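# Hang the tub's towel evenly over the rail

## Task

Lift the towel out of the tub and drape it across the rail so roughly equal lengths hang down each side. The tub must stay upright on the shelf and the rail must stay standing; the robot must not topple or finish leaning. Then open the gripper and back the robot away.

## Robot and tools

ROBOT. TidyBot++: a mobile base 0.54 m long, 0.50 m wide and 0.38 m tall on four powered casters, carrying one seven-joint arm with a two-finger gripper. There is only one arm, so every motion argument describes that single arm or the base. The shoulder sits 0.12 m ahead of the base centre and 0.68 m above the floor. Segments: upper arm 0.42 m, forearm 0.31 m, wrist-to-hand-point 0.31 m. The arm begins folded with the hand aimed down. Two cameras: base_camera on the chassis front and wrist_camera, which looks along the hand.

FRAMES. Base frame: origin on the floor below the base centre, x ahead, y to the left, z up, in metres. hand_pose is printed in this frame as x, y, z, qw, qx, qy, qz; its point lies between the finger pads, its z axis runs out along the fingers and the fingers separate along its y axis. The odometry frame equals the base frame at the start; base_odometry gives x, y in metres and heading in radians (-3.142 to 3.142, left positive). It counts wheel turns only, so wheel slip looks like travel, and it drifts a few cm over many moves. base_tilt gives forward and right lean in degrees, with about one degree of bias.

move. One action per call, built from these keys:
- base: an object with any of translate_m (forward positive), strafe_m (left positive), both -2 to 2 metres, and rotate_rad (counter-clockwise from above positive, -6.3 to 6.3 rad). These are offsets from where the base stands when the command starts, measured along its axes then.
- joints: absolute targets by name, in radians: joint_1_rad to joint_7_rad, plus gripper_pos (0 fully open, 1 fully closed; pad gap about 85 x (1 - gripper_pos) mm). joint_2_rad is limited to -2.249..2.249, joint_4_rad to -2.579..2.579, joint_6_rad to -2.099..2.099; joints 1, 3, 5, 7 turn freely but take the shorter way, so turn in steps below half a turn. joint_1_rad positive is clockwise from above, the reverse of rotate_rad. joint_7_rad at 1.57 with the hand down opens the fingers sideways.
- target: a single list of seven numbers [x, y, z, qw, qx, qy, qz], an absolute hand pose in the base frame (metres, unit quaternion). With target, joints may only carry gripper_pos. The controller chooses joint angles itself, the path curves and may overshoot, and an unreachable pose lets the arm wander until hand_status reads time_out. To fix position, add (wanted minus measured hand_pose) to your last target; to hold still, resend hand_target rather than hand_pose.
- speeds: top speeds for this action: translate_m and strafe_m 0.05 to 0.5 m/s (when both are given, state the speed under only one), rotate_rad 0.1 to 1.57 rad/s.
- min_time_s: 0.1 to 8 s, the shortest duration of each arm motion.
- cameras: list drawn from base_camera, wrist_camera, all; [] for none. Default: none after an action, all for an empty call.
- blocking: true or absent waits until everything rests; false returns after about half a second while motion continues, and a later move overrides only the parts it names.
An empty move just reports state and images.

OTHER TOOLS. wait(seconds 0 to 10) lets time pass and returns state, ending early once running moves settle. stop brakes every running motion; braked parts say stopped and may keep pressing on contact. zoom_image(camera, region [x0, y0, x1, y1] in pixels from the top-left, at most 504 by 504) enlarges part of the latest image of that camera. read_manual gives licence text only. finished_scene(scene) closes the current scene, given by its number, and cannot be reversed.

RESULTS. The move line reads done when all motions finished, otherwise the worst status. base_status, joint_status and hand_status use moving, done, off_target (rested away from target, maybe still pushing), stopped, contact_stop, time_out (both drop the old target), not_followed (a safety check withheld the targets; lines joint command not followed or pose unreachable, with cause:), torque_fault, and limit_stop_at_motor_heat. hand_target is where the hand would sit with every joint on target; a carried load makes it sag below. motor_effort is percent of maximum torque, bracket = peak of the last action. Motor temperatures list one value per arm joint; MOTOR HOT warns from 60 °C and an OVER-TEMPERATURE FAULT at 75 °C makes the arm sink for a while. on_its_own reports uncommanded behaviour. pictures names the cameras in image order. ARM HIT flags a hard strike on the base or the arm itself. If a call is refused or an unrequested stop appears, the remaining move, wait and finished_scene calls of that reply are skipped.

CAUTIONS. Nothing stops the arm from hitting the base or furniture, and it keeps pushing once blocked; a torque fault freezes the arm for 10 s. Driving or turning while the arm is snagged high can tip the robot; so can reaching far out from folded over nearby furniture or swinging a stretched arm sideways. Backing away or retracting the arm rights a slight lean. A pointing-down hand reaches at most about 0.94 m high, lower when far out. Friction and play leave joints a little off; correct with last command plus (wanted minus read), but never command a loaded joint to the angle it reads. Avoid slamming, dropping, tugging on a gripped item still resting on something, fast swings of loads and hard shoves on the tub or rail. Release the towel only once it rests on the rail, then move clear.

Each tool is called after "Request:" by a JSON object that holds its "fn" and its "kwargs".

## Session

Request:
{"fn": "move", "kwargs": {"cameras": ["all"]}}

Scene clock: 0.00 s.
Motor temperatures (°C): [36 37 32 36 47 43 40]
base_odometry: x=+0.000 y=+0.000 heading=+0.000
base_tilt: forward=+0.2 right=-0.6
base_status: not commanded
joint_positions: joint_1_rad=+0.034 joint_2_rad=-0.333 joint_3_rad=+3.143 joint_4_rad=-2.501 joint_5_rad=-0.048 joint_6_rad=-0.843 joint_7_rad=+1.588 gripper_pos=+0.000
joint_status: not commanded
motor_effort: joint_1_rad=+0 joint_2_rad=-2 joint_3_rad=+0 joint_4_rad=+13 joint_5_rad=+1 joint_6_rad=+2 joint_7_rad=+0
hand_pose: x=+0.2822 y=+0.0068 z=+0.5942 quat_wxyz=(-0.017, +0.997, -0.024, +0.066) (m; base frame)
hand_target: x=+0.2821 y=+0.0068 z=+0.5941 quat_wxyz=(-0.017, +0.997, -0.024, +0.066) (m; base frame)
hand_status: not commanded
pictures: base_camera, wrist_camera
Images, in order (width x height): base_camera 644x364, wrist_camera 644x476.

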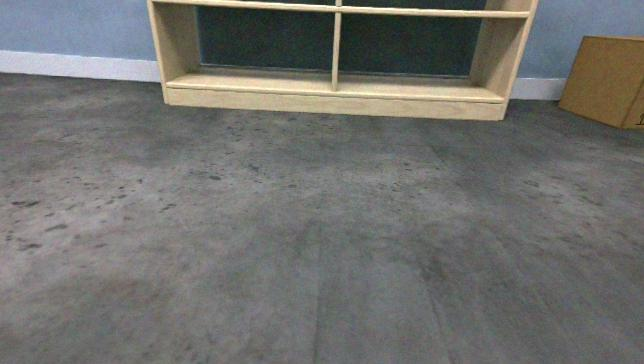

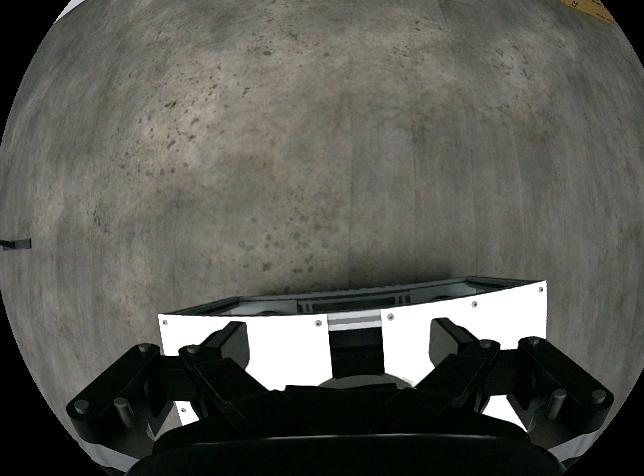

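Request:
{"fn": "move", "kwargs": {"joints": {"joint_1_rad": 0, "joint_2_rad": -0.33, "joint_3_rad": 3.14, "joint_4_rad": -2.5, "joint_5_rad": 0, "joint_6_rad": 0.5, "joint_7_rad": 1.57}, "cameras": ["wrist_camera"]}}

Request:
{"fn": "move", "kwargs": {"joints": {"joint_1_rad": -1.2}, "cameras": ["wrist_camera"]}}

Scene clock: 12.50 s.
move: done
base_odometry: x=+0.000 y=+0.000 heading=+0.000
base_tilt: forward=+0.2 right=-0.6
base_status: not commanded
joint_positions: joint_1_rad=+0.016 joint_2_rad=-0.333 joint_3_rad=+3.143 joint_4_rad=-2.501 joint_5_rad=-0.039 joint_6_rad=+0.457 joint_7_rad=+1.588 gripper_pos=+0.000
joint_status: all done
motor_effort: joint_1_rad=+1(1) joint_2_rad=-7(7) joint_3_rad=+0(1) joint_4_rad=+17(17) joint_5_rad=+1(3) joint_6_rad=+8(9) joint_7_rad=+0(2)
hand_pose: x=+0.5493 y=-0.0120 z=+0.8591 quat_wxyz=(+0.007, +0.755, -0.019, +0.656) (m; base frame)
hand_target: x=+0.5520 y=+0.0021 z=+0.8717 quat_wxyz=(-0.001, +0.741, +0.000, +0.671) (m; base frame)
hand_status: not commanded
pictures: wrist_camera
Images, in order (width x height): wrist_camera 644x476.

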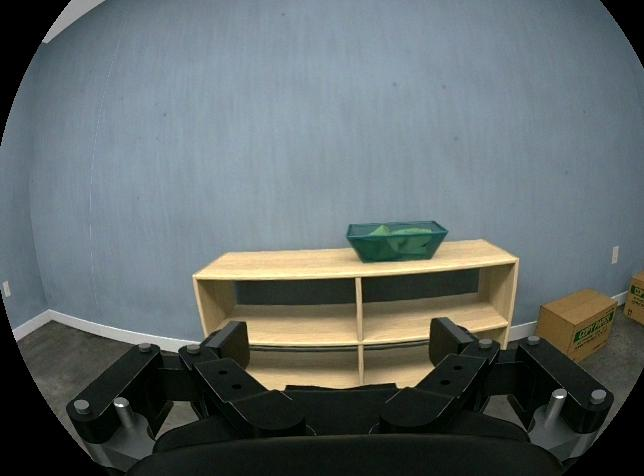

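Scene clock: 14.97 s.
move: done
base_odometry: x=+0.000 y=+0.000 heading=+0.000
base_tilt: forward=+0.3 right=-0.5
base_status: not commanded
joint_positions: joint_1_rad=-1.185 joint_2_rad=-0.333 joint_3_rad=+3.143 joint_4_rad=-2.501 joint_5_rad=-0.039 joint_6_rad=+0.457 joint_7_rad=+1.588 gripper_pos=+0.000
joint_status: all done
motor_effort: joint_1_rad=+1(2) joint_2_rad=-6(7) joint_3_rad=+0(1) joint_4_rad=+17(17) joint_5_rad=+1(1) joint_6_rad=+8(9) joint_7_rad=+0(0)
hand_pose: x=+0.2855 y=+0.3970 z=+0.8591 quat_wxyz=(-0.365, +0.633, +0.411, +0.545) (m; base frame)
hand_target: x=+0.2739 y=+0.4043 z=+0.8717 quat_wxyz=(-0.379, +0.612, +0.419, +0.554) (m; base frame)
hand_status: not commanded
pictures: wrist_camera
Images, in order (width x height): wrist_camera 644x476.

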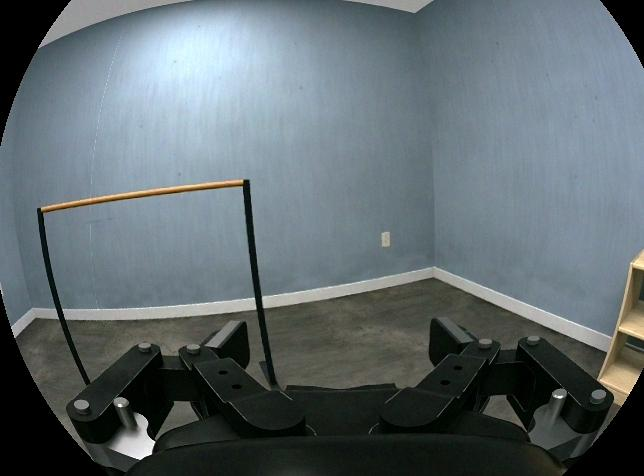

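Request:
{"fn": "move", "kwargs": {"base": {"translate_m": 0.844, "strafe_m": -0.15, "rotate_rad": -0.151}, "joints": {"joint_1_rad": 0, "joint_2_rad": 0.08, "joint_3_rad": 3.14, "joint_4_rad": -1.08, "joint_5_rad": 0, "joint_6_rad": -1.92, "joint_7_rad": 1.57}, "cameras": ["all"]}}

Scene clock: 40.07 s.
move: done
base_odometry: x=+0.844 y=-0.150 heading=-0.152
base_tilt: forward=+0.3 right=-0.6
base_status: done
joint_positions: joint_1_rad=-0.015 joint_2_rad=+0.054 joint_3_rad=+3.140 joint_4_rad=-1.107 joint_5_rad=-0.038 joint_6_rad=-1.873 joint_7_rad=+1.588 gripper_pos=+0.000
joint_status: all done
motor_effort: joint_1_rad=+1(2) joint_2_rad=-16(20) joint_3_rad=+0(3) joint_4_rad=+14(19) joint_5_rad=+0(2) joint_6_rad=+1(10) joint_7_rad=+0(2)
hand_pose: x=+0.4632 y=+0.0182 z=+0.9179 quat_wxyz=(-0.018, +0.998, +0.023, +0.054) (m; base frame)
hand_target: x=+0.4600 y=+0.0019 z=+0.9161 quat_wxyz=(+0.000, +1.000, +0.000, +0.031) (m; base frame)
hand_status: not commanded
pictures: base_camera, wrist_camera
Images, in order (width x height): base_camera 644x364, wrist_camera 644x476.

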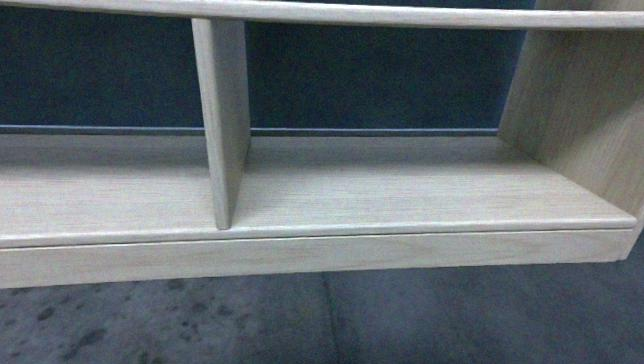

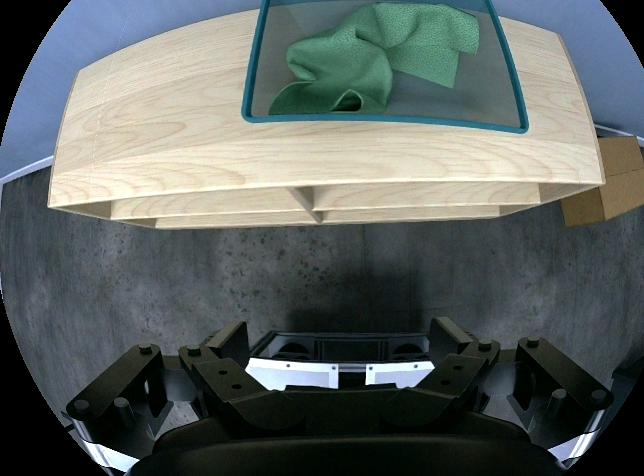

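Request:
{"fn": "move", "kwargs": {"base": {"translate_m": 0.13, "strafe_m": -0.03, "rotate_rad": 0.045}, "joints": {"joint_1_rad": 0.03, "joint_2_rad": 0.25, "joint_3_rad": 3.14, "joint_4_rad": -0.91, "joint_5_rad": 0.04, "joint_6_rad": -2.02, "joint_7_rad": 1.57}, "cameras": ["all"]}}

Scene clock: 64.17 s.
move: done
base_odometry: x=+0.968 y=-0.199 heading=-0.106
base_tilt: forward=+0.3 right=-0.5
base_status: done
joint_positions: joint_1_rad=+0.019 joint_2_rad=+0.247 joint_3_rad=+3.138 joint_4_rad=-0.935 joint_5_rad=-0.008 joint_6_rad=-1.976 joint_7_rad=+1.588 gripper_pos=+0.000
joint_status: all done
motor_effort: joint_1_rad=+1(3) joint_2_rad=-23(28) joint_3_rad=+0(2) joint_4_rad=+13(15) joint_5_rad=+1(1) joint_6_rad=+0(2) joint_7_rad=+0(2)
hand_pose: x=+0.5076 y=-0.0026 z=+0.8977 quat_wxyz=(-0.004, +1.000, +0.003, -0.008) (m; base frame)
hand_target: x=+0.4988 y=-0.0207 z=+0.9041 quat_wxyz=(+0.018, +0.999, -0.023, -0.019) (m; base frame)
hand_status: not commanded
pictures: base_camera, wrist_camera
Images, in order (width x height): base_camera 644x364, wrist_camera 644x476.

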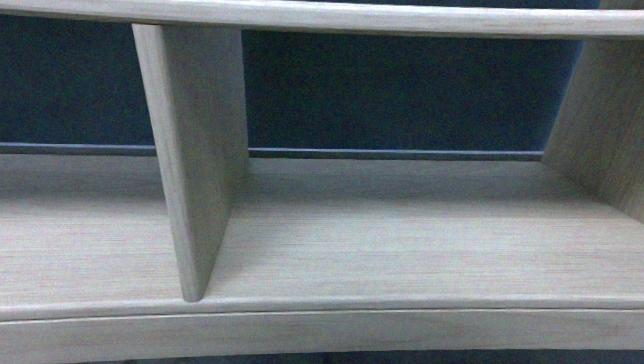

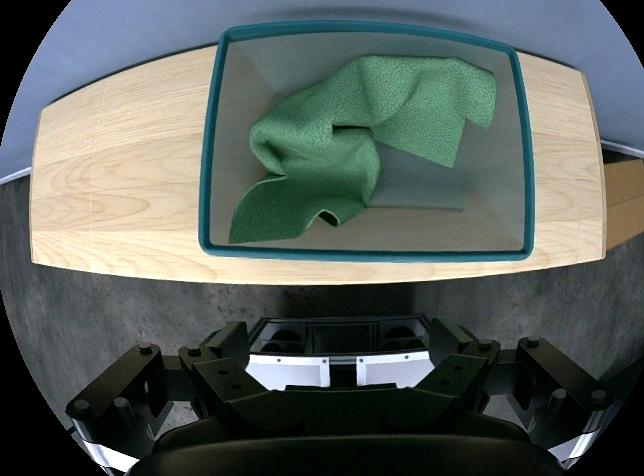

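Request:
{"fn": "zoom_image", "kwargs": {"camera": "wrist_camera", "region": [190, 20, 550, 270]}}

Scaled by 1.400.

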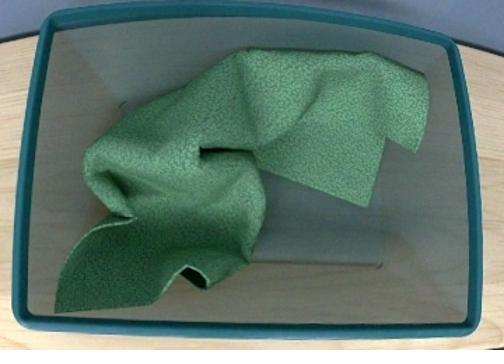

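Request:
{"fn": "move", "kwargs": {"target": [0.59, -0.13, 0.82, 0, 1, 0, 0], "cameras": ["wrist_camera"]}}

Request:
{"fn": "zoom_image", "kwargs": {"camera": "wrist_camera", "region": [150, 0, 560, 330]}}

Scene clock: 97.93 s.
move: done
base_odometry: x=+0.968 y=-0.199 heading=-0.106
base_tilt: forward=+0.3 right=-0.6
base_status: not commanded
joint_positions: joint_1_rad=+0.234 joint_2_rad=+0.429 joint_3_rad=+3.201 joint_4_rad=-0.923 joint_5_rad=-0.008 joint_6_rad=-1.836 joint_7_rad=+1.794 gripper_pos=+0.000
joint_status: not commanded
motor_effort: joint_1_rad=+1(2) joint_2_rad=-29(33) joint_3_rad=+0(1) joint_4_rad=+14(16) joint_5_rad=+1(1) joint_6_rad=+0(2) joint_7_rad=+0(1)
hand_pose: x=+0.5699 y=-0.1261 z=+0.8214 quat_wxyz=(+0.003, +0.999, -0.032, -0.024) (m; base frame)
hand_target: x=+0.5900 y=-0.1300 z=+0.8200 quat_wxyz=(+0.000, +1.000, +0.000, +0.000) (m; base frame)
hand_status: done (0.020 m and 4.6 deg from the pose sent, 0.170 m and 1.1 deg at the start)
pictures: wrist_camera
Images, in order (width x height): wrist_camera 644x476.

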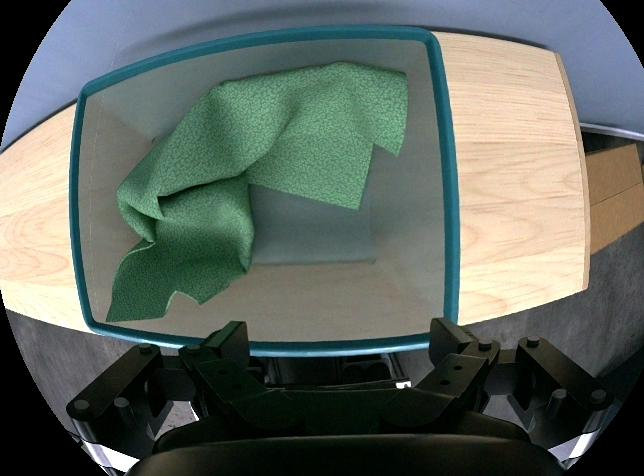

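Scaled by 1.229.

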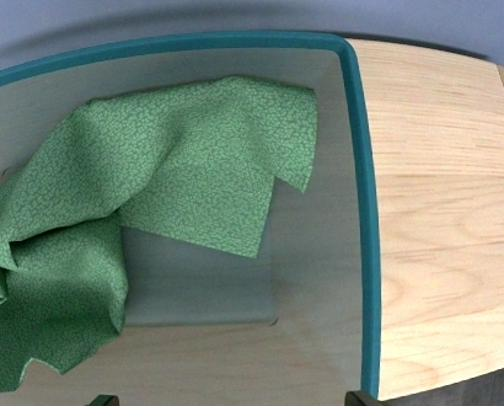

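Request:
{"fn": "move", "kwargs": {"target": [0.725, -0.095, 0.74, 0, 1, 0, 0], "cameras": ["wrist_camera"]}}

Request:
{"fn": "zoom_image", "kwargs": {"camera": "wrist_camera", "region": [150, 100, 560, 440]}}

Scene clock: 291.20 s.
move: done
base_odometry: x=+0.968 y=-0.199 heading=-0.106
base_tilt: forward=+0.3 right=-0.6
base_status: not commanded
joint_positions: joint_1_rad=+0.160 joint_2_rad=+0.795 joint_3_rad=+3.200 joint_4_rad=-0.491 joint_5_rad=-0.008 joint_6_rad=-1.835 joint_7_rad=+1.790 gripper_pos=+0.000
joint_status: not commanded
motor_effort: joint_1_rad=+1(2) joint_2_rad=-39(41) joint_3_rad=+0(0) joint_4_rad=+14(15) joint_5_rad=+1(1) joint_6_rad=-1(1) joint_7_rad=+0(0)
hand_pose: x=+0.7170 y=-0.1152 z=+0.7534 quat_wxyz=(+0.019, +1.000, +0.010, +0.007) (m; base frame)
hand_target: x=+0.7250 y=-0.0950 z=+0.7400 quat_wxyz=(+0.000, +1.000, +0.000, +0.000) (m; base frame)
hand_status: done (0.026 m and 2.6 deg from the pose sent, 0.178 m and 4.6 deg at the start)
pictures: wrist_camera
Images, in order (width x height): wrist_camera 644x476.

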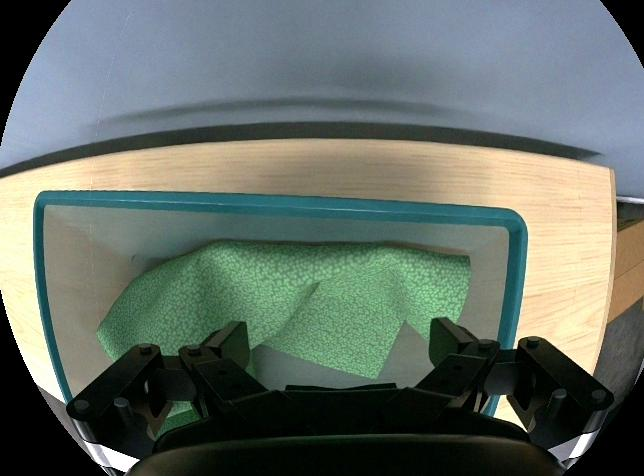

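Scaled by 1.229.

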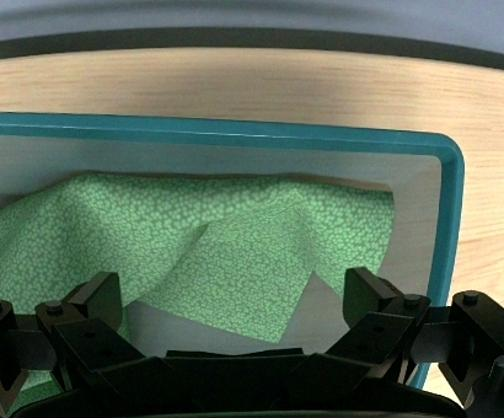

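Request:
{"fn": "move", "kwargs": {"target": [0.73, -0.092, 0.655, 0, 1, 0, 0], "cameras": ["wrist_camera"]}}

Scene clock: 315.43 s.
move: done
base_odometry: x=+0.968 y=-0.199 heading=-0.106
base_tilt: forward=+0.3 right=-0.6
base_status: not commanded
joint_positions: joint_1_rad=+0.154 joint_2_rad=+0.795 joint_3_rad=+3.195 joint_4_rad=-0.763 joint_5_rad=-0.008 joint_6_rad=-1.596 joint_7_rad=+1.790 gripper_pos=+0.000
joint_status: not commanded
motor_effort: joint_1_rad=+1(1) joint_2_rad=-39(41) joint_3_rad=+0(0) joint_4_rad=+15(15) joint_5_rad=+1(1) joint_6_rad=-1(1) joint_7_rad=+0(1)
hand_pose: x=+0.7195 y=-0.1133 z=+0.6689 quat_wxyz=(+0.014, +1.000, +0.014, -0.009) (m; base frame)
hand_target: x=+0.7300 y=-0.0920 z=+0.6550 quat_wxyz=(+0.000, +1.000, +0.000, +0.000) (m; base frame)
hand_status: done (0.028 m and 2.5 deg from the pose sent, 0.102 m and 2.6 deg at the start)
pictures: wrist_camera
Images, in order (width x height): wrist_camera 644x476.

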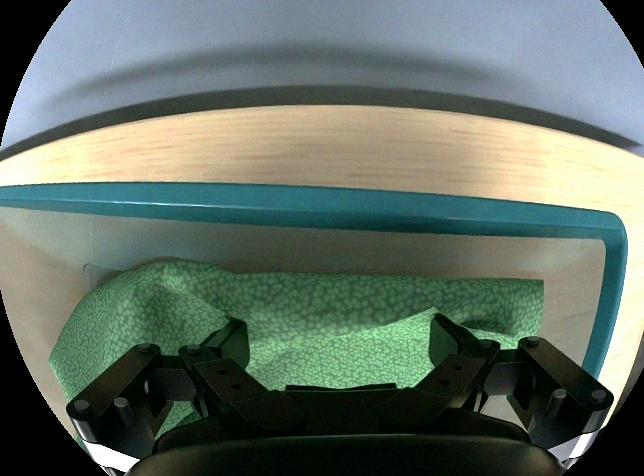

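Request:
{"fn": "move", "kwargs": {"target": [0.735, -0.092, 0.628, 0, 1, 0, 0], "cameras": ["wrist_camera"]}}

Scene clock: 325.60 s.
move: done
base_odometry: x=+0.968 y=-0.199 heading=-0.106
base_tilt: forward=+0.3 right=-0.6
base_status: not commanded
joint_positions: joint_1_rad=+0.153 joint_2_rad=+0.795 joint_3_rad=+3.193 joint_4_rad=-0.810 joint_5_rad=-0.008 joint_6_rad=-1.530 joint_7_rad=+1.790 gripper_pos=+0.000
joint_status: not commanded
motor_effort: joint_1_rad=+0(1) joint_2_rad=-39(41) joint_3_rad=+0(0) joint_4_rad=+15(15) joint_5_rad=+1(1) joint_6_rad=+1(2) joint_7_rad=+0(0)
hand_pose: x=+0.7254 y=-0.1136 z=+0.6541 quat_wxyz=(+0.015, +1.000, +0.015, +0.000) (m; base frame)
hand_target: x=+0.7350 y=-0.0920 z=+0.6280 quat_wxyz=(+0.000, +1.000, +0.000, +0.000) (m; base frame)
hand_status: done (0.035 m and 2.4 deg from the pose sent, 0.049 m and 2.5 deg at the start)
pictures: wrist_camera
Images, in order (width x height): wrist_camera 644x476.

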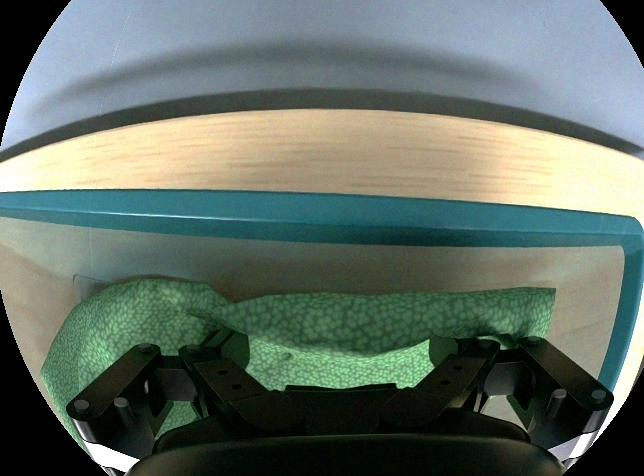

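Request:
{"fn": "move", "kwargs": {"target": [0.735, -0.092, 0.61, 0, 1, 0, 0]}}

Request:
{"fn": "move", "kwargs": {"joints": {"gripper_pos": 1.0}, "cameras": ["wrist_camera"]}}

Scene clock: 330.60 s.
move: done
base_odometry: x=+0.968 y=-0.199 heading=-0.106
base_tilt: forward=+0.3 right=-0.6
base_status: not commanded
joint_positions: joint_1_rad=+0.153 joint_2_rad=+0.795 joint_3_rad=+3.192 joint_4_rad=-0.850 joint_5_rad=-0.008 joint_6_rad=-1.484 joint_7_rad=+1.790 gripper_pos=+0.000
joint_status: not commanded
motor_effort: joint_1_rad=+0(1) joint_2_rad=-35(39) joint_3_rad=+0(0) joint_4_rad=+13(15) joint_5_rad=+1(1) joint_6_rad=+2(2) joint_7_rad=+0(1)
hand_pose: x=+0.7267 y=-0.1137 z=+0.6418 quat_wxyz=(+0.015, +1.000, +0.015, +0.004) (m; base frame)
hand_target: x=+0.7350 y=-0.0920 z=+0.6100 quat_wxyz=(+0.000, +1.000, +0.000, +0.000) (m; base frame)
hand_status: done (0.039 m and 2.5 deg from the pose sent, 0.050 m and 2.4 deg at the start)
pictures: none

Scene clock: 331.70 s.
move: done
base_odometry: x=+0.968 y=-0.199 heading=-0.106
base_tilt: forward=+0.3 right=-0.5
base_status: not commanded
joint_positions: joint_1_rad=+0.137 joint_2_rad=+0.786 joint_3_rad=+3.178 joint_4_rad=-0.850 joint_5_rad=-0.009 joint_6_rad=-1.484 joint_7_rad=+1.790 gripper_pos=+0.985
joint_status: all done
motor_effort: joint_1_rad=+2(3) joint_2_rad=-28(35) joint_3_rad=+1(2) joint_4_rad=+11(14) joint_5_rad=+3(4) joint_6_rad=+2(5) joint_7_rad=+0(1)
hand_pose: x=+0.7299 y=-0.0973 z=+0.6472 quat_wxyz=(+0.010, +1.000, +0.028, +0.009) (m; base frame)
hand_target: x=+0.7350 y=-0.0920 z=+0.6100 quat_wxyz=(+0.000, +1.000, +0.000, +0.000) (m; base frame)
hand_status: not commanded
pictures: wrist_camera
Images, in order (width x height): wrist_camera 644x476.

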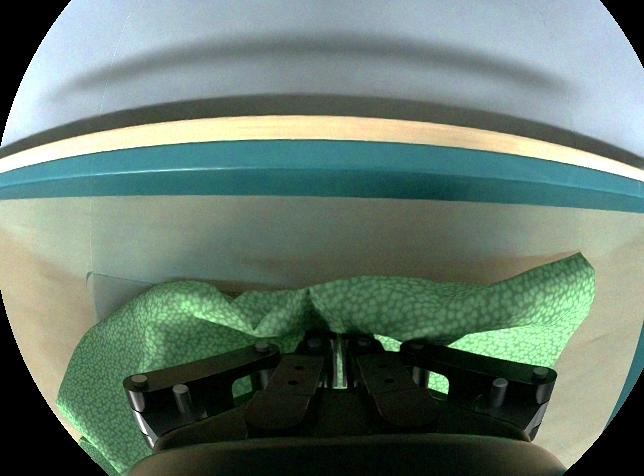

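Request:
{"fn": "move", "kwargs": {"target": [0.72, -0.092, 0.72, 0, 1, 0, 0], "cameras": ["wrist_camera"]}}

Scene clock: 338.00 s.
move: done
base_odometry: x=+0.968 y=-0.199 heading=-0.106
base_tilt: forward=+0.3 right=-0.6
base_status: not commanded
joint_positions: joint_1_rad=+0.137 joint_2_rad=+0.791 joint_3_rad=+3.178 joint_4_rad=-0.644 joint_5_rad=-0.009 joint_6_rad=-1.694 joint_7_rad=+1.790 gripper_pos=+0.985
joint_status: not commanded
motor_effort: joint_1_rad=+1(2) joint_2_rad=-40(42) joint_3_rad=+0(1) joint_4_rad=+15(16) joint_5_rad=+1(3) joint_6_rad=+0(4) joint_7_rad=+0(1)
hand_pose: x=+0.7266 y=-0.0951 z=+0.7085 quat_wxyz=(+0.010, +1.000, +0.029, +0.005) (m; base frame)
hand_target: x=+0.7200 y=-0.0920 z=+0.7200 quat_wxyz=(+0.000, +1.000, +0.000, +0.000) (m; base frame)
hand_status: done (0.014 m and 3.5 deg from the pose sent, 0.074 m and 3.6 deg at the start)
pictures: wrist_camera
Images, in order (width x height): wrist_camera 644x476.

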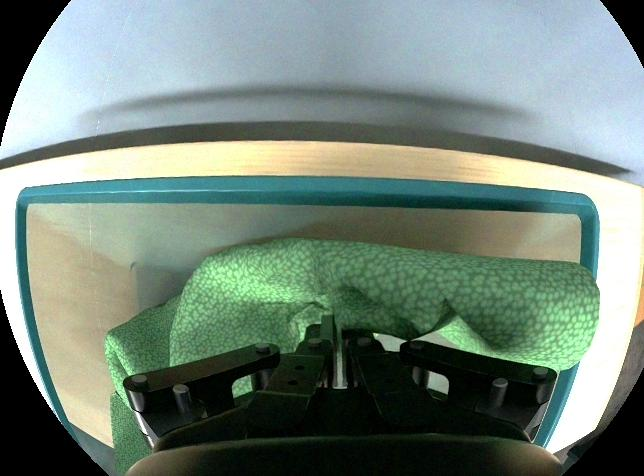

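Request:
{"fn": "move", "kwargs": {"target": [0.62, -0.09, 0.86, 0, 1, 0, 0]}}

Request:
{"fn": "move", "kwargs": {"joints": {"joint_1_rad": 0.1, "joint_2_rad": -0.3, "joint_3_rad": 3.14, "joint_4_rad": -1.2, "joint_5_rad": 0, "joint_6_rad": -0.66, "joint_7_rad": 1.57}, "min_time_s": 2.5, "cameras": ["all"]}}

Scene clock: 360.83 s.
move: done
base_odometry: x=+0.968 y=-0.199 heading=-0.106
base_tilt: forward=+0.3 right=-0.5
base_status: not commanded
joint_positions: joint_1_rad=+0.148 joint_2_rad=+0.563 joint_3_rad=+3.179 joint_4_rad=-0.588 joint_5_rad=-0.009 joint_6_rad=-1.964 joint_7_rad=+1.790 gripper_pos=+0.985
joint_status: not commanded
motor_effort: joint_1_rad=+0(1) joint_2_rad=-32(43) joint_3_rad=+0(0) joint_4_rad=+14(16) joint_5_rad=+1(1) joint_6_rad=+0(2) joint_7_rad=+0(1)
hand_pose: x=+0.6321 y=-0.0855 z=+0.8545 quat_wxyz=(+0.008, +1.000, +0.022, +0.012) (m; base frame)
hand_target: x=+0.6200 y=-0.0900 z=+0.8600 quat_wxyz=(+0.000, +1.000, +0.000, +0.000) (m; base frame)
hand_status: done (0.014 m and 3.0 deg from the pose sent, 0.185 m and 3.5 deg at the start)
pictures: none

Scene clock: 363.97 s.
move: done
base_odometry: x=+0.968 y=-0.199 heading=-0.106
base_tilt: forward=+0.3 right=-0.5
base_status: not commanded
joint_positions: joint_1_rad=+0.117 joint_2_rad=-0.292 joint_3_rad=+3.155 joint_4_rad=-1.178 joint_5_rad=-0.009 joint_6_rad=-0.711 joint_7_rad=+1.637 gripper_pos=+0.985
joint_status: all done
motor_effort: joint_1_rad=+1(2) joint_2_rad=-7(35) joint_3_rad=+0(1) joint_4_rad=+17(18) joint_5_rad=+1(2) joint_6_rad=+9(10) joint_7_rad=+0(2)
hand_pose: x=+0.5488 y=-0.0554 z=+1.2759 quat_wxyz=(+0.063, +0.716, -0.024, +0.695) (m; base frame)
hand_target: x=+0.5502 y=-0.0410 z=+1.2825 quat_wxyz=(+0.035, +0.702, -0.035, +0.710) (m; base frame)
hand_status: not commanded
pictures: base_camera, wrist_camera
Images, in order (width x height): base_camera 644x364, wrist_camera 644x476.

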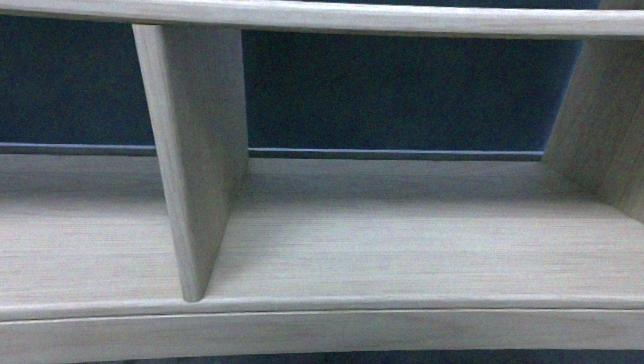

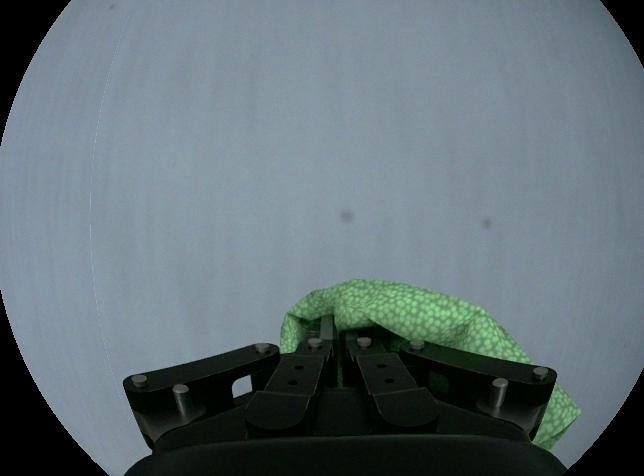

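Request:
{"fn": "move", "kwargs": {"base": {"translate_m": -1.24, "strafe_m": 0.31, "rotate_rad": 1.566}, "speeds": {"rotate_rad": 0.7}, "cameras": ["all"]}}

Scene clock: 385.67 s.
move: done
base_odometry: x=-0.232 y=+0.240 heading=+1.461
base_tilt: forward=+0.3 right=-0.6
base_status: done
joint_positions: joint_1_rad=+0.109 joint_2_rad=-0.292 joint_3_rad=+3.140 joint_4_rad=-1.182 joint_5_rad=-0.009 joint_6_rad=-0.707 joint_7_rad=+1.637 gripper_pos=+0.985
joint_status: not commanded
motor_effort: joint_1_rad=+0(2) joint_2_rad=-7(12) joint_3_rad=+0(3) joint_4_rad=+17(18) joint_5_rad=+0(1) joint_6_rad=+9(10) joint_7_rad=+0(1)
hand_pose: x=+0.5510 y=-0.0429 z=+1.2744 quat_wxyz=(+0.056, +0.716, -0.015, +0.695) (m; base frame)
hand_target: x=+0.5502 y=-0.0410 z=+1.2825 quat_wxyz=(+0.035, +0.702, -0.035, +0.710) (m; base frame)
hand_status: not commanded
pictures: base_camera, wrist_camera
Images, in order (width x height): base_camera 644x364, wrist_camera 644x476.

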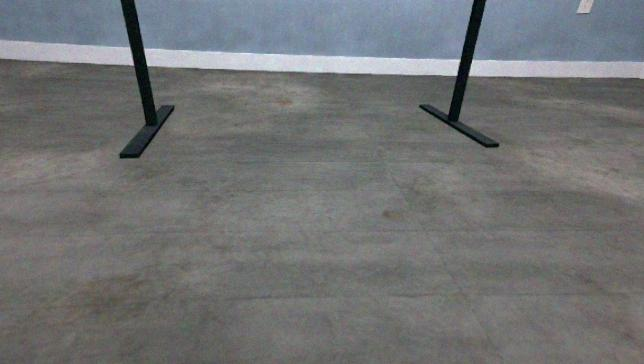

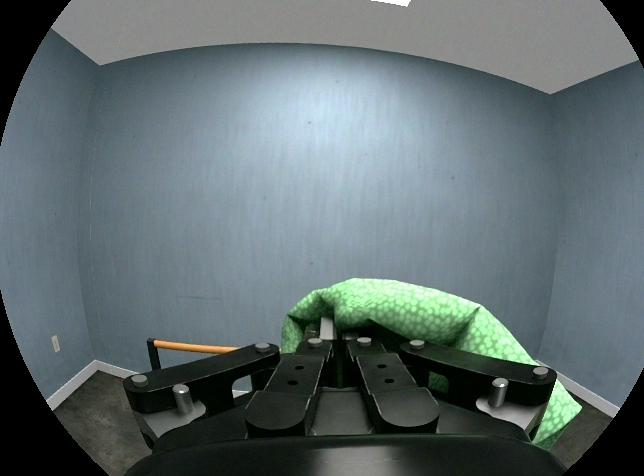

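Request:
{"fn": "move", "kwargs": {"joints": {"joint_1_rad": 0.0, "joint_2_rad": 0.78, "joint_3_rad": 3.14, "joint_4_rad": -1.47, "joint_5_rad": 0, "joint_6_rad": -0.9, "joint_7_rad": 1.57}, "min_time_s": 2.5, "cameras": ["all"]}}

Scene clock: 409.07 s.
move: done
base_odometry: x=-0.232 y=+0.240 heading=+1.461
base_tilt: forward=+0.3 right=-0.6
base_status: not commanded
joint_positions: joint_1_rad=+0.016 joint_2_rad=+0.751 joint_3_rad=+3.140 joint_4_rad=-1.453 joint_5_rad=-0.009 joint_6_rad=-0.852 joint_7_rad=+1.637 gripper_pos=+0.985
joint_status: all done
motor_effort: joint_1_rad=+0(2) joint_2_rad=-37(40) joint_3_rad=+0(1) joint_4_rad=+13(21) joint_5_rad=+1(2) joint_6_rad=+1(10) joint_7_rad=+0(2)
hand_pose: x=+0.6863 y=-0.0044 z=+0.4934 quat_wxyz=(-0.002, +0.999, +0.023, +0.043) (m; base frame)
hand_target: x=+0.6569 y=+0.0022 z=+0.4722 quat_wxyz=(-0.001, +1.000, +0.000, -0.004) (m; base frame)
hand_status: not commanded
pictures: base_camera, wrist_camera
Images, in order (width x height): base_camera 644x364, wrist_camera 644x476.

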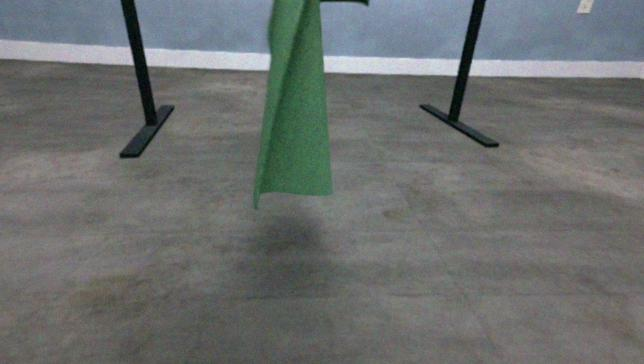

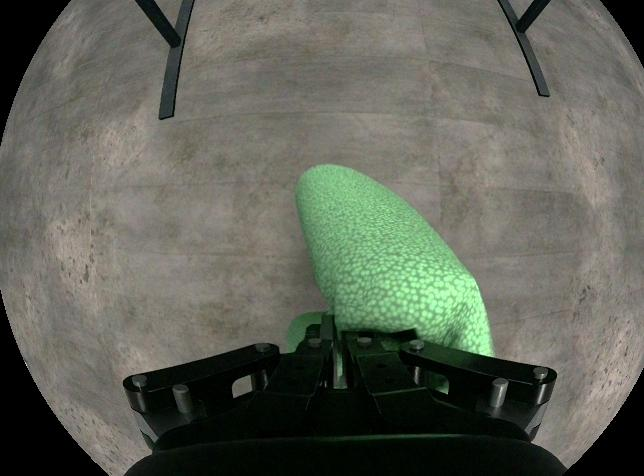

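Request:
{"fn": "move", "kwargs": {"base": {"translate_m": 0.45, "strafe_m": 0.02, "rotate_rad": 0.03}, "joints": {"joint_1_rad": 0.0, "joint_2_rad": -0.57, "joint_3_rad": 3.14, "joint_4_rad": -2.4, "joint_5_rad": 0, "joint_6_rad": 0.3, "joint_7_rad": 1.57}, "cameras": ["all"]}}

Scene clock: 434.97 s.
move: done
base_odometry: x=-0.203 y=+0.689 heading=+1.492
base_tilt: forward=+0.3 right=-0.6
base_status: done
joint_positions: joint_1_rad=-0.001 joint_2_rad=-0.556 joint_3_rad=+3.139 joint_4_rad=-2.376 joint_5_rad=-0.009 joint_6_rad=+0.249 joint_7_rad=+1.637 gripper_pos=+0.985
joint_status: all done
motor_effort: joint_1_rad=+1(3) joint_2_rad=-2(38) joint_3_rad=+1(3) joint_4_rad=+20(21) joint_5_rad=+1(1) joint_6_rad=+9(10) joint_7_rad=+0(2)
hand_pose: x=+0.5129 y=+0.0023 z=+0.9620 quat_wxyz=(+0.020, +0.707, +0.021, +0.707) (m; base frame)
hand_target: x=+0.5068 y=+0.0021 z=+0.9682 quat_wxyz=(+0.000, +0.693, +0.000, +0.721) (m; base frame)
hand_status: not commanded
pictures: base_camera, wrist_camera
Images, in order (width x height): base_camera 644x364, wrist_camera 644x476.

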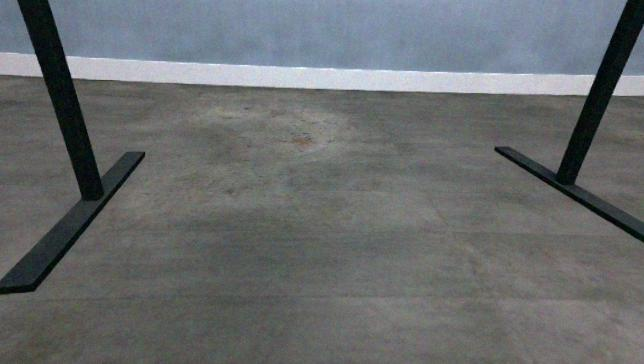

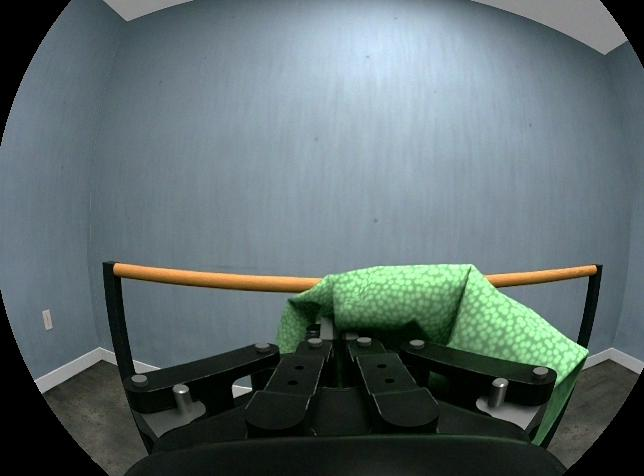

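Request:
{"fn": "move", "kwargs": {"base": {"strafe_m": -0.06, "rotate_rad": 0.09}, "joints": {"joint_1_rad": 0.0, "joint_2_rad": -0.15, "joint_3_rad": 3.14, "joint_4_rad": -1.445, "joint_5_rad": 0, "joint_6_rad": -0.665, "joint_7_rad": 1.55}, "min_time_s": 2, "cameras": ["all"]}}

Scene clock: 457.70 s.
move: done
base_odometry: x=-0.143 y=+0.685 heading=+1.582
base_tilt: forward=+0.2 right=-0.5
base_status: done
joint_positions: joint_1_rad=-0.001 joint_2_rad=-0.175 joint_3_rad=+3.140 joint_4_rad=-1.479 joint_5_rad=-0.009 joint_6_rad=-0.608 joint_7_rad=+1.617 gripper_pos=+0.985
joint_status: all done
motor_effort: joint_1_rad=+1(2) joint_2_rad=-14(15) joint_3_rad=+0(3) joint_4_rad=+19(21) joint_5_rad=+1(1) joint_6_rad=+8(10) joint_7_rad=+0(2)
hand_pose: x=+0.6422 y=+0.0044 z=+1.0754 quat_wxyz=(+0.009, +0.816, +0.019, +0.577) (m; base frame)
hand_target: x=+0.6466 y=+0.0023 z=+1.0653 quat_wxyz=(-0.006, +0.830, -0.008, +0.557) (m; base frame)
hand_status: not commanded
pictures: base_camera, wrist_camera
Images, in order (width x height): base_camera 644x364, wrist_camera 644x476.

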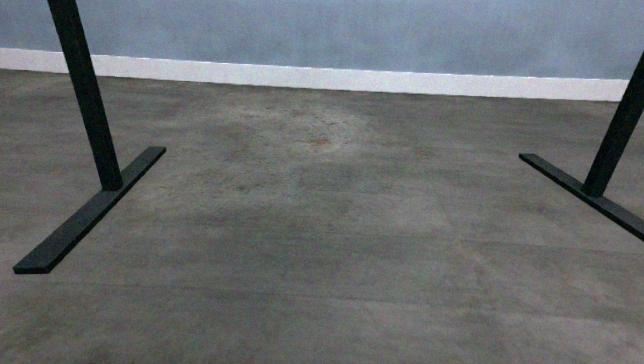

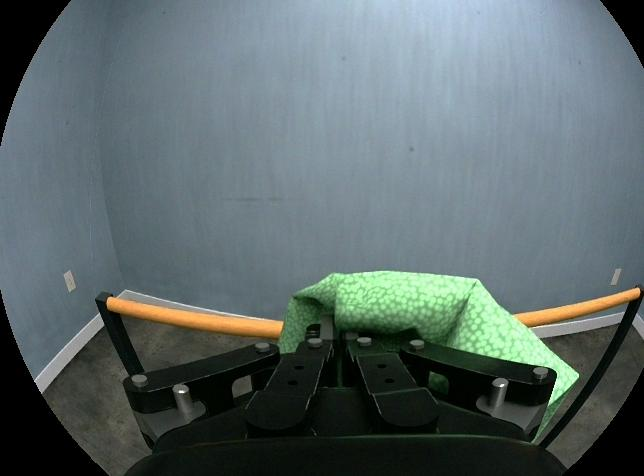

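Request:
{"fn": "move", "kwargs": {"base": {"translate_m": 0.197, "rotate_rad": 0.03}, "speeds": {"translate_m": 0.12}, "cameras": ["all"]}}

Scene clock: 475.77 s.
move: done
base_odometry: x=-0.145 y=+0.882 heading=+1.612
base_tilt: forward=+0.3 right=-0.6
base_status: done
joint_positions: joint_1_rad=-0.001 joint_2_rad=-0.165 joint_3_rad=+3.139 joint_4_rad=-1.477 joint_5_rad=-0.009 joint_6_rad=-0.611 joint_7_rad=+1.617 gripper_pos=+0.985
joint_status: not commanded
motor_effort: joint_1_rad=+1(2) joint_2_rad=-14(16) joint_3_rad=+0(2) joint_4_rad=+19(20) joint_5_rad=+1(1) joint_6_rad=+8(10) joint_7_rad=+0(1)
hand_pose: x=+0.6460 y=+0.0054 z=+1.0701 quat_wxyz=(+0.008, +0.820, +0.019, +0.572) (m; base frame)
hand_target: x=+0.6466 y=+0.0023 z=+1.0653 quat_wxyz=(-0.006, +0.830, -0.008, +0.557) (m; base frame)
hand_status: not commanded
pictures: base_camera, wrist_camera
Images, in order (width x height): base_camera 644x364, wrist_camera 644x476.

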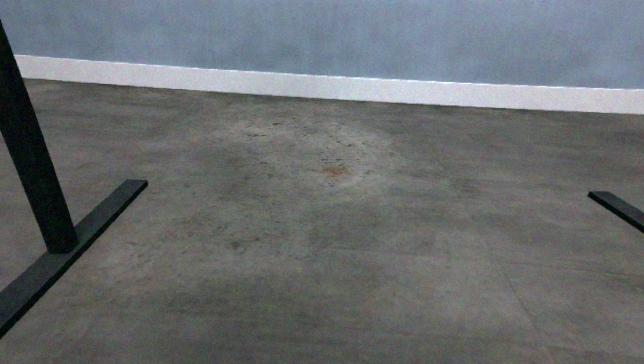

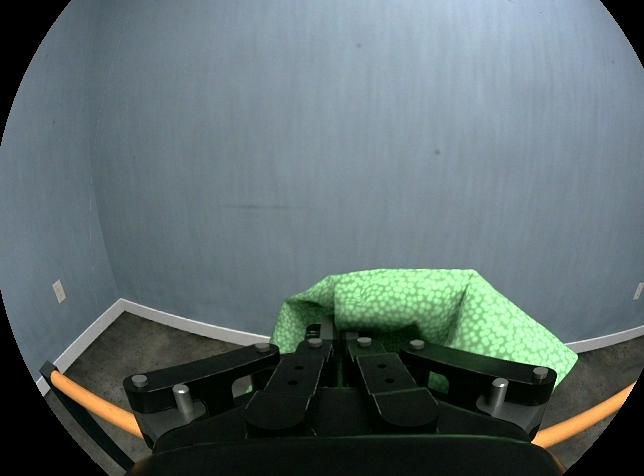

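Request:
{"fn": "move", "kwargs": {"joints": {"joint_1_rad": 0.0, "joint_2_rad": 0.16, "joint_3_rad": 3.14, "joint_4_rad": -1.325, "joint_5_rad": 0, "joint_6_rad": -0.865, "joint_7_rad": 1.55}, "min_time_s": 3, "cameras": ["all"]}}

Scene clock: 483.63 s.
move: done
base_odometry: x=-0.145 y=+0.882 heading=+1.612
base_tilt: forward=+0.3 right=-0.6
base_status: not commanded
joint_positions: joint_1_rad=-0.001 joint_2_rad=+0.126 joint_3_rad=+3.139 joint_4_rad=-1.354 joint_5_rad=-0.009 joint_6_rad=-0.809 joint_7_rad=+1.617 gripper_pos=+0.985
joint_status: all done
motor_effort: joint_1_rad=+1(2) joint_2_rad=-23(24) joint_3_rad=+0(1) joint_4_rad=+18(20) joint_5_rad=+1(2) joint_6_rad=+6(9) joint_7_rad=+0(2)
hand_pose: x=+0.7193 y=+0.0058 z=+0.9230 quat_wxyz=(+0.004, +0.910, +0.021, +0.414) (m; base frame)
hand_target: x=+0.7207 y=+0.0022 z=+0.9054 quat_wxyz=(-0.004, +0.923, -0.009, +0.386) (m; base frame)
hand_status: not commanded
pictures: base_camera, wrist_camera
Images, in order (width x height): base_camera 644x364, wrist_camera 644x476.

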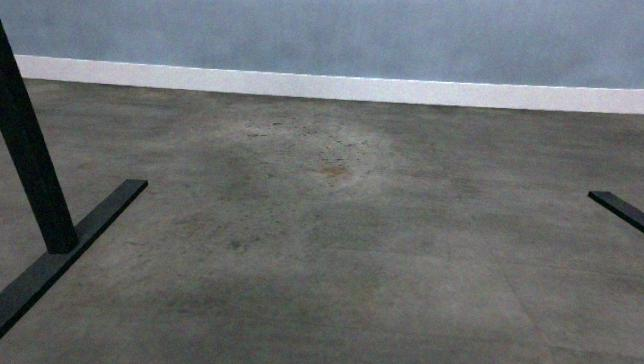

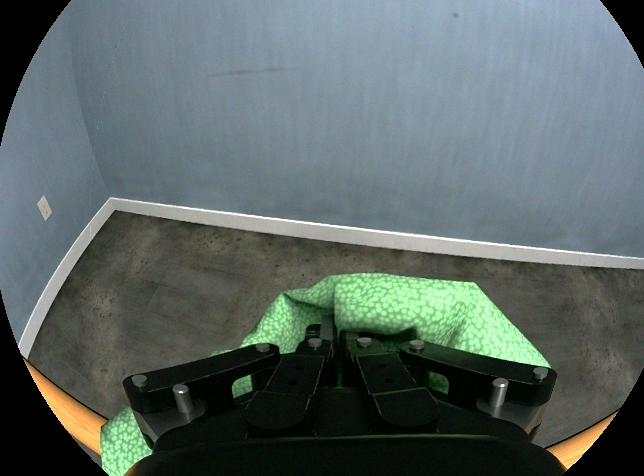

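Request:
{"fn": "move", "kwargs": {"joints": {"gripper_pos": 0.5}, "cameras": ["wrist_camera"]}}

Request:
{"fn": "move", "kwargs": {"joints": {"joint_2_rad": 0.03, "joint_4_rad": -0.93, "joint_6_rad": -1.38}, "min_time_s": 3, "cameras": ["wrist_camera"]}}

Scene clock: 498.73 s.
move: done
base_odometry: x=-0.145 y=+0.882 heading=+1.612
base_tilt: forward=+0.3 right=-0.6
base_status: not commanded
joint_positions: joint_1_rad=-0.001 joint_2_rad=+0.126 joint_3_rad=+3.139 joint_4_rad=-1.354 joint_5_rad=-0.009 joint_6_rad=-0.810 joint_7_rad=+1.617 gripper_pos=+0.500
joint_status: all done
motor_effort: joint_1_rad=+1(1) joint_2_rad=-23(24) joint_3_rad=+0(0) joint_4_rad=+18(19) joint_5_rad=+1(1) joint_6_rad=+7(7) joint_7_rad=+0(1)
hand_pose: x=+0.7191 y=+0.0058 z=+0.9228 quat_wxyz=(+0.004, +0.910, +0.021, +0.413) (m; base frame)
hand_target: x=+0.7207 y=+0.0022 z=+0.9054 quat_wxyz=(-0.004, +0.923, -0.009, +0.386) (m; base frame)
hand_status: not commanded
pictures: wrist_camera
Images, in order (width x height): wrist_camera 644x476.

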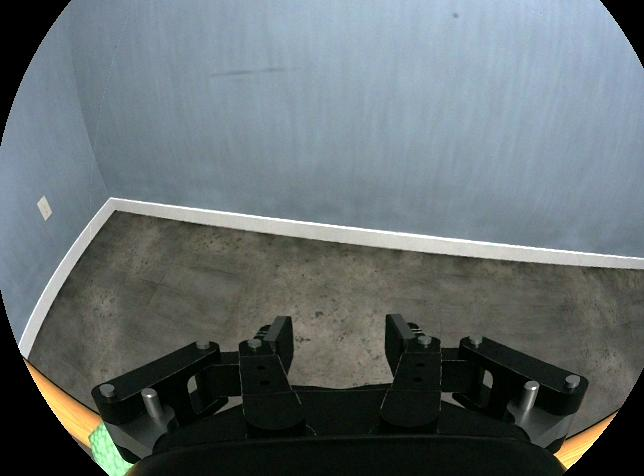

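Scene clock: 502.10 s.
move: done
base_odometry: x=-0.145 y=+0.882 heading=+1.612
base_tilt: forward=+0.3 right=-0.5
base_status: not commanded
joint_positions: joint_1_rad=-0.001 joint_2_rad=+0.052 joint_3_rad=+3.139 joint_4_rad=-0.956 joint_5_rad=-0.009 joint_6_rad=-1.325 joint_7_rad=+1.617 gripper_pos=+0.500
joint_status: all done
motor_effort: joint_1_rad=+0(1) joint_2_rad=-18(24) joint_3_rad=+0(0) joint_4_rad=+16(19) joint_5_rad=+0(1) joint_6_rad=+7(8) joint_7_rad=+0(0)
hand_pose: x=+0.6318 y=+0.0062 z=+1.0546 quat_wxyz=(+0.004, +0.919, +0.024, +0.393) (m; base frame)
hand_target: x=+0.6128 y=+0.0021 z=+1.0661 quat_wxyz=(-0.004, +0.921, -0.009, +0.390) (m; base frame)
hand_status: not commanded
pictures: wrist_camera
Images, in order (width x height): wrist_camera 644x476.

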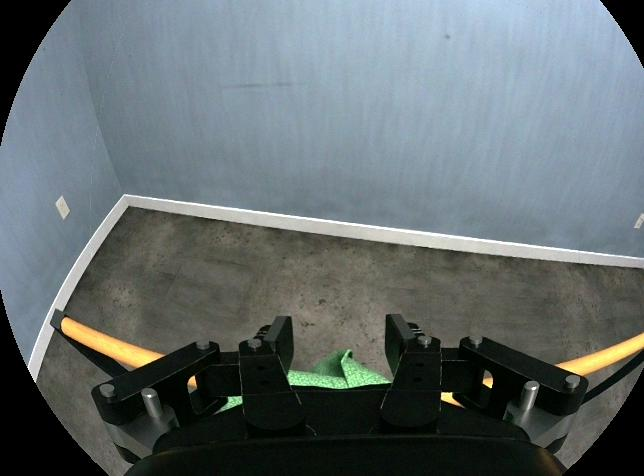

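Request:
{"fn": "move", "kwargs": {"base": {"translate_m": -0.55}, "speeds": {"translate_m": 0.3}}}

Request:
{"fn": "move", "kwargs": {"joints": {"joint_2_rad": 0.2, "joint_4_rad": -2.36, "joint_6_rad": 0.9}, "cameras": ["all"]}}

Scene clock: 510.53 s.
move: done
base_odometry: x=-0.123 y=+0.332 heading=+1.612
base_tilt: forward=+0.3 right=-0.6
base_status: done
joint_positions: joint_1_rad=-0.001 joint_2_rad=+0.039 joint_3_rad=+3.139 joint_4_rad=-0.955 joint_5_rad=-0.009 joint_6_rad=-1.329 joint_7_rad=+1.617 gripper_pos=+0.500
joint_status: not commanded
motor_effort: joint_1_rad=+1(2) joint_2_rad=-18(23) joint_3_rad=+0(1) joint_4_rad=+16(17) joint_5_rad=+1(1) joint_6_rad=+6(8) joint_7_rad=+0(0)
hand_pose: x=+0.6262 y=+0.0061 z=+1.0612 quat_wxyz=(+0.004, +0.917, +0.024, +0.398) (m; base frame)
hand_target: x=+0.6128 y=+0.0021 z=+1.0661 quat_wxyz=(-0.004, +0.921, -0.009, +0.390) (m; base frame)
hand_status: not commanded
pictures: none

Scene clock: 513.83 s.
move: done
base_odometry: x=-0.123 y=+0.332 heading=+1.612
base_tilt: forward=+0.3 right=-0.6
base_status: not commanded
joint_positions: joint_1_rad=-0.001 joint_2_rad=+0.164 joint_3_rad=+3.139 joint_4_rad=-2.335 joint_5_rad=-0.009 joint_6_rad=+0.853 joint_7_rad=+1.617 gripper_pos=+0.500
joint_status: all done
motor_effort: joint_1_rad=+0(1) joint_2_rad=-20(24) joint_3_rad=+0(0) joint_4_rad=+14(20) joint_5_rad=+1(1) joint_6_rad=+9(10) joint_7_rad=+0(0)
hand_pose: x=+0.6864 y=+0.0016 z=+0.8215 quat_wxyz=(+0.014, +0.733, +0.014, +0.680) (m; base frame)
hand_target: x=+0.6853 y=+0.0022 z=+0.8038 quat_wxyz=(-0.008, +0.738, -0.007, +0.675) (m; base frame)
hand_status: not commanded
pictures: base_camera, wrist_camera
Images, in order (width x height): base_camera 644x364, wrist_camera 644x476.

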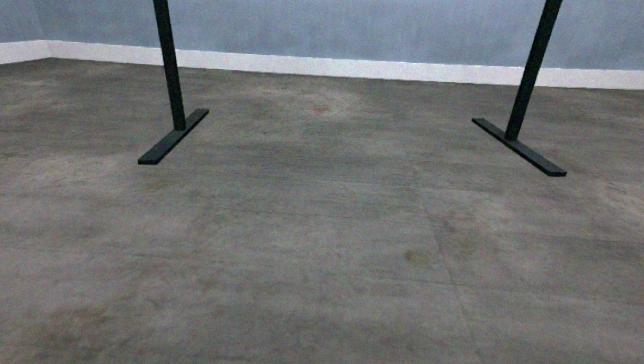

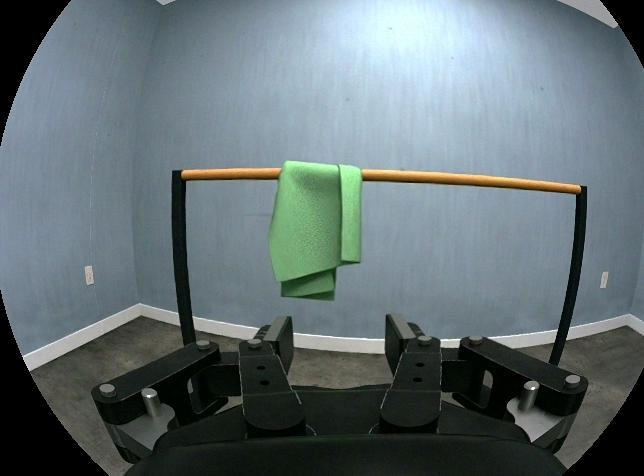

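Request:
{"fn": "zoom_image", "kwargs": {"camera": "wrist_camera", "region": [220, 130, 420, 330]}}

Scaled by 2.520.

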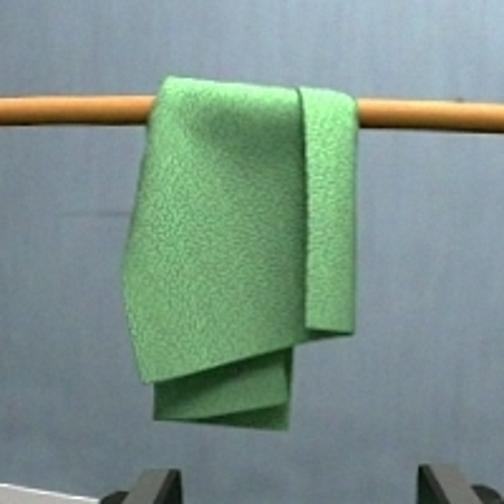

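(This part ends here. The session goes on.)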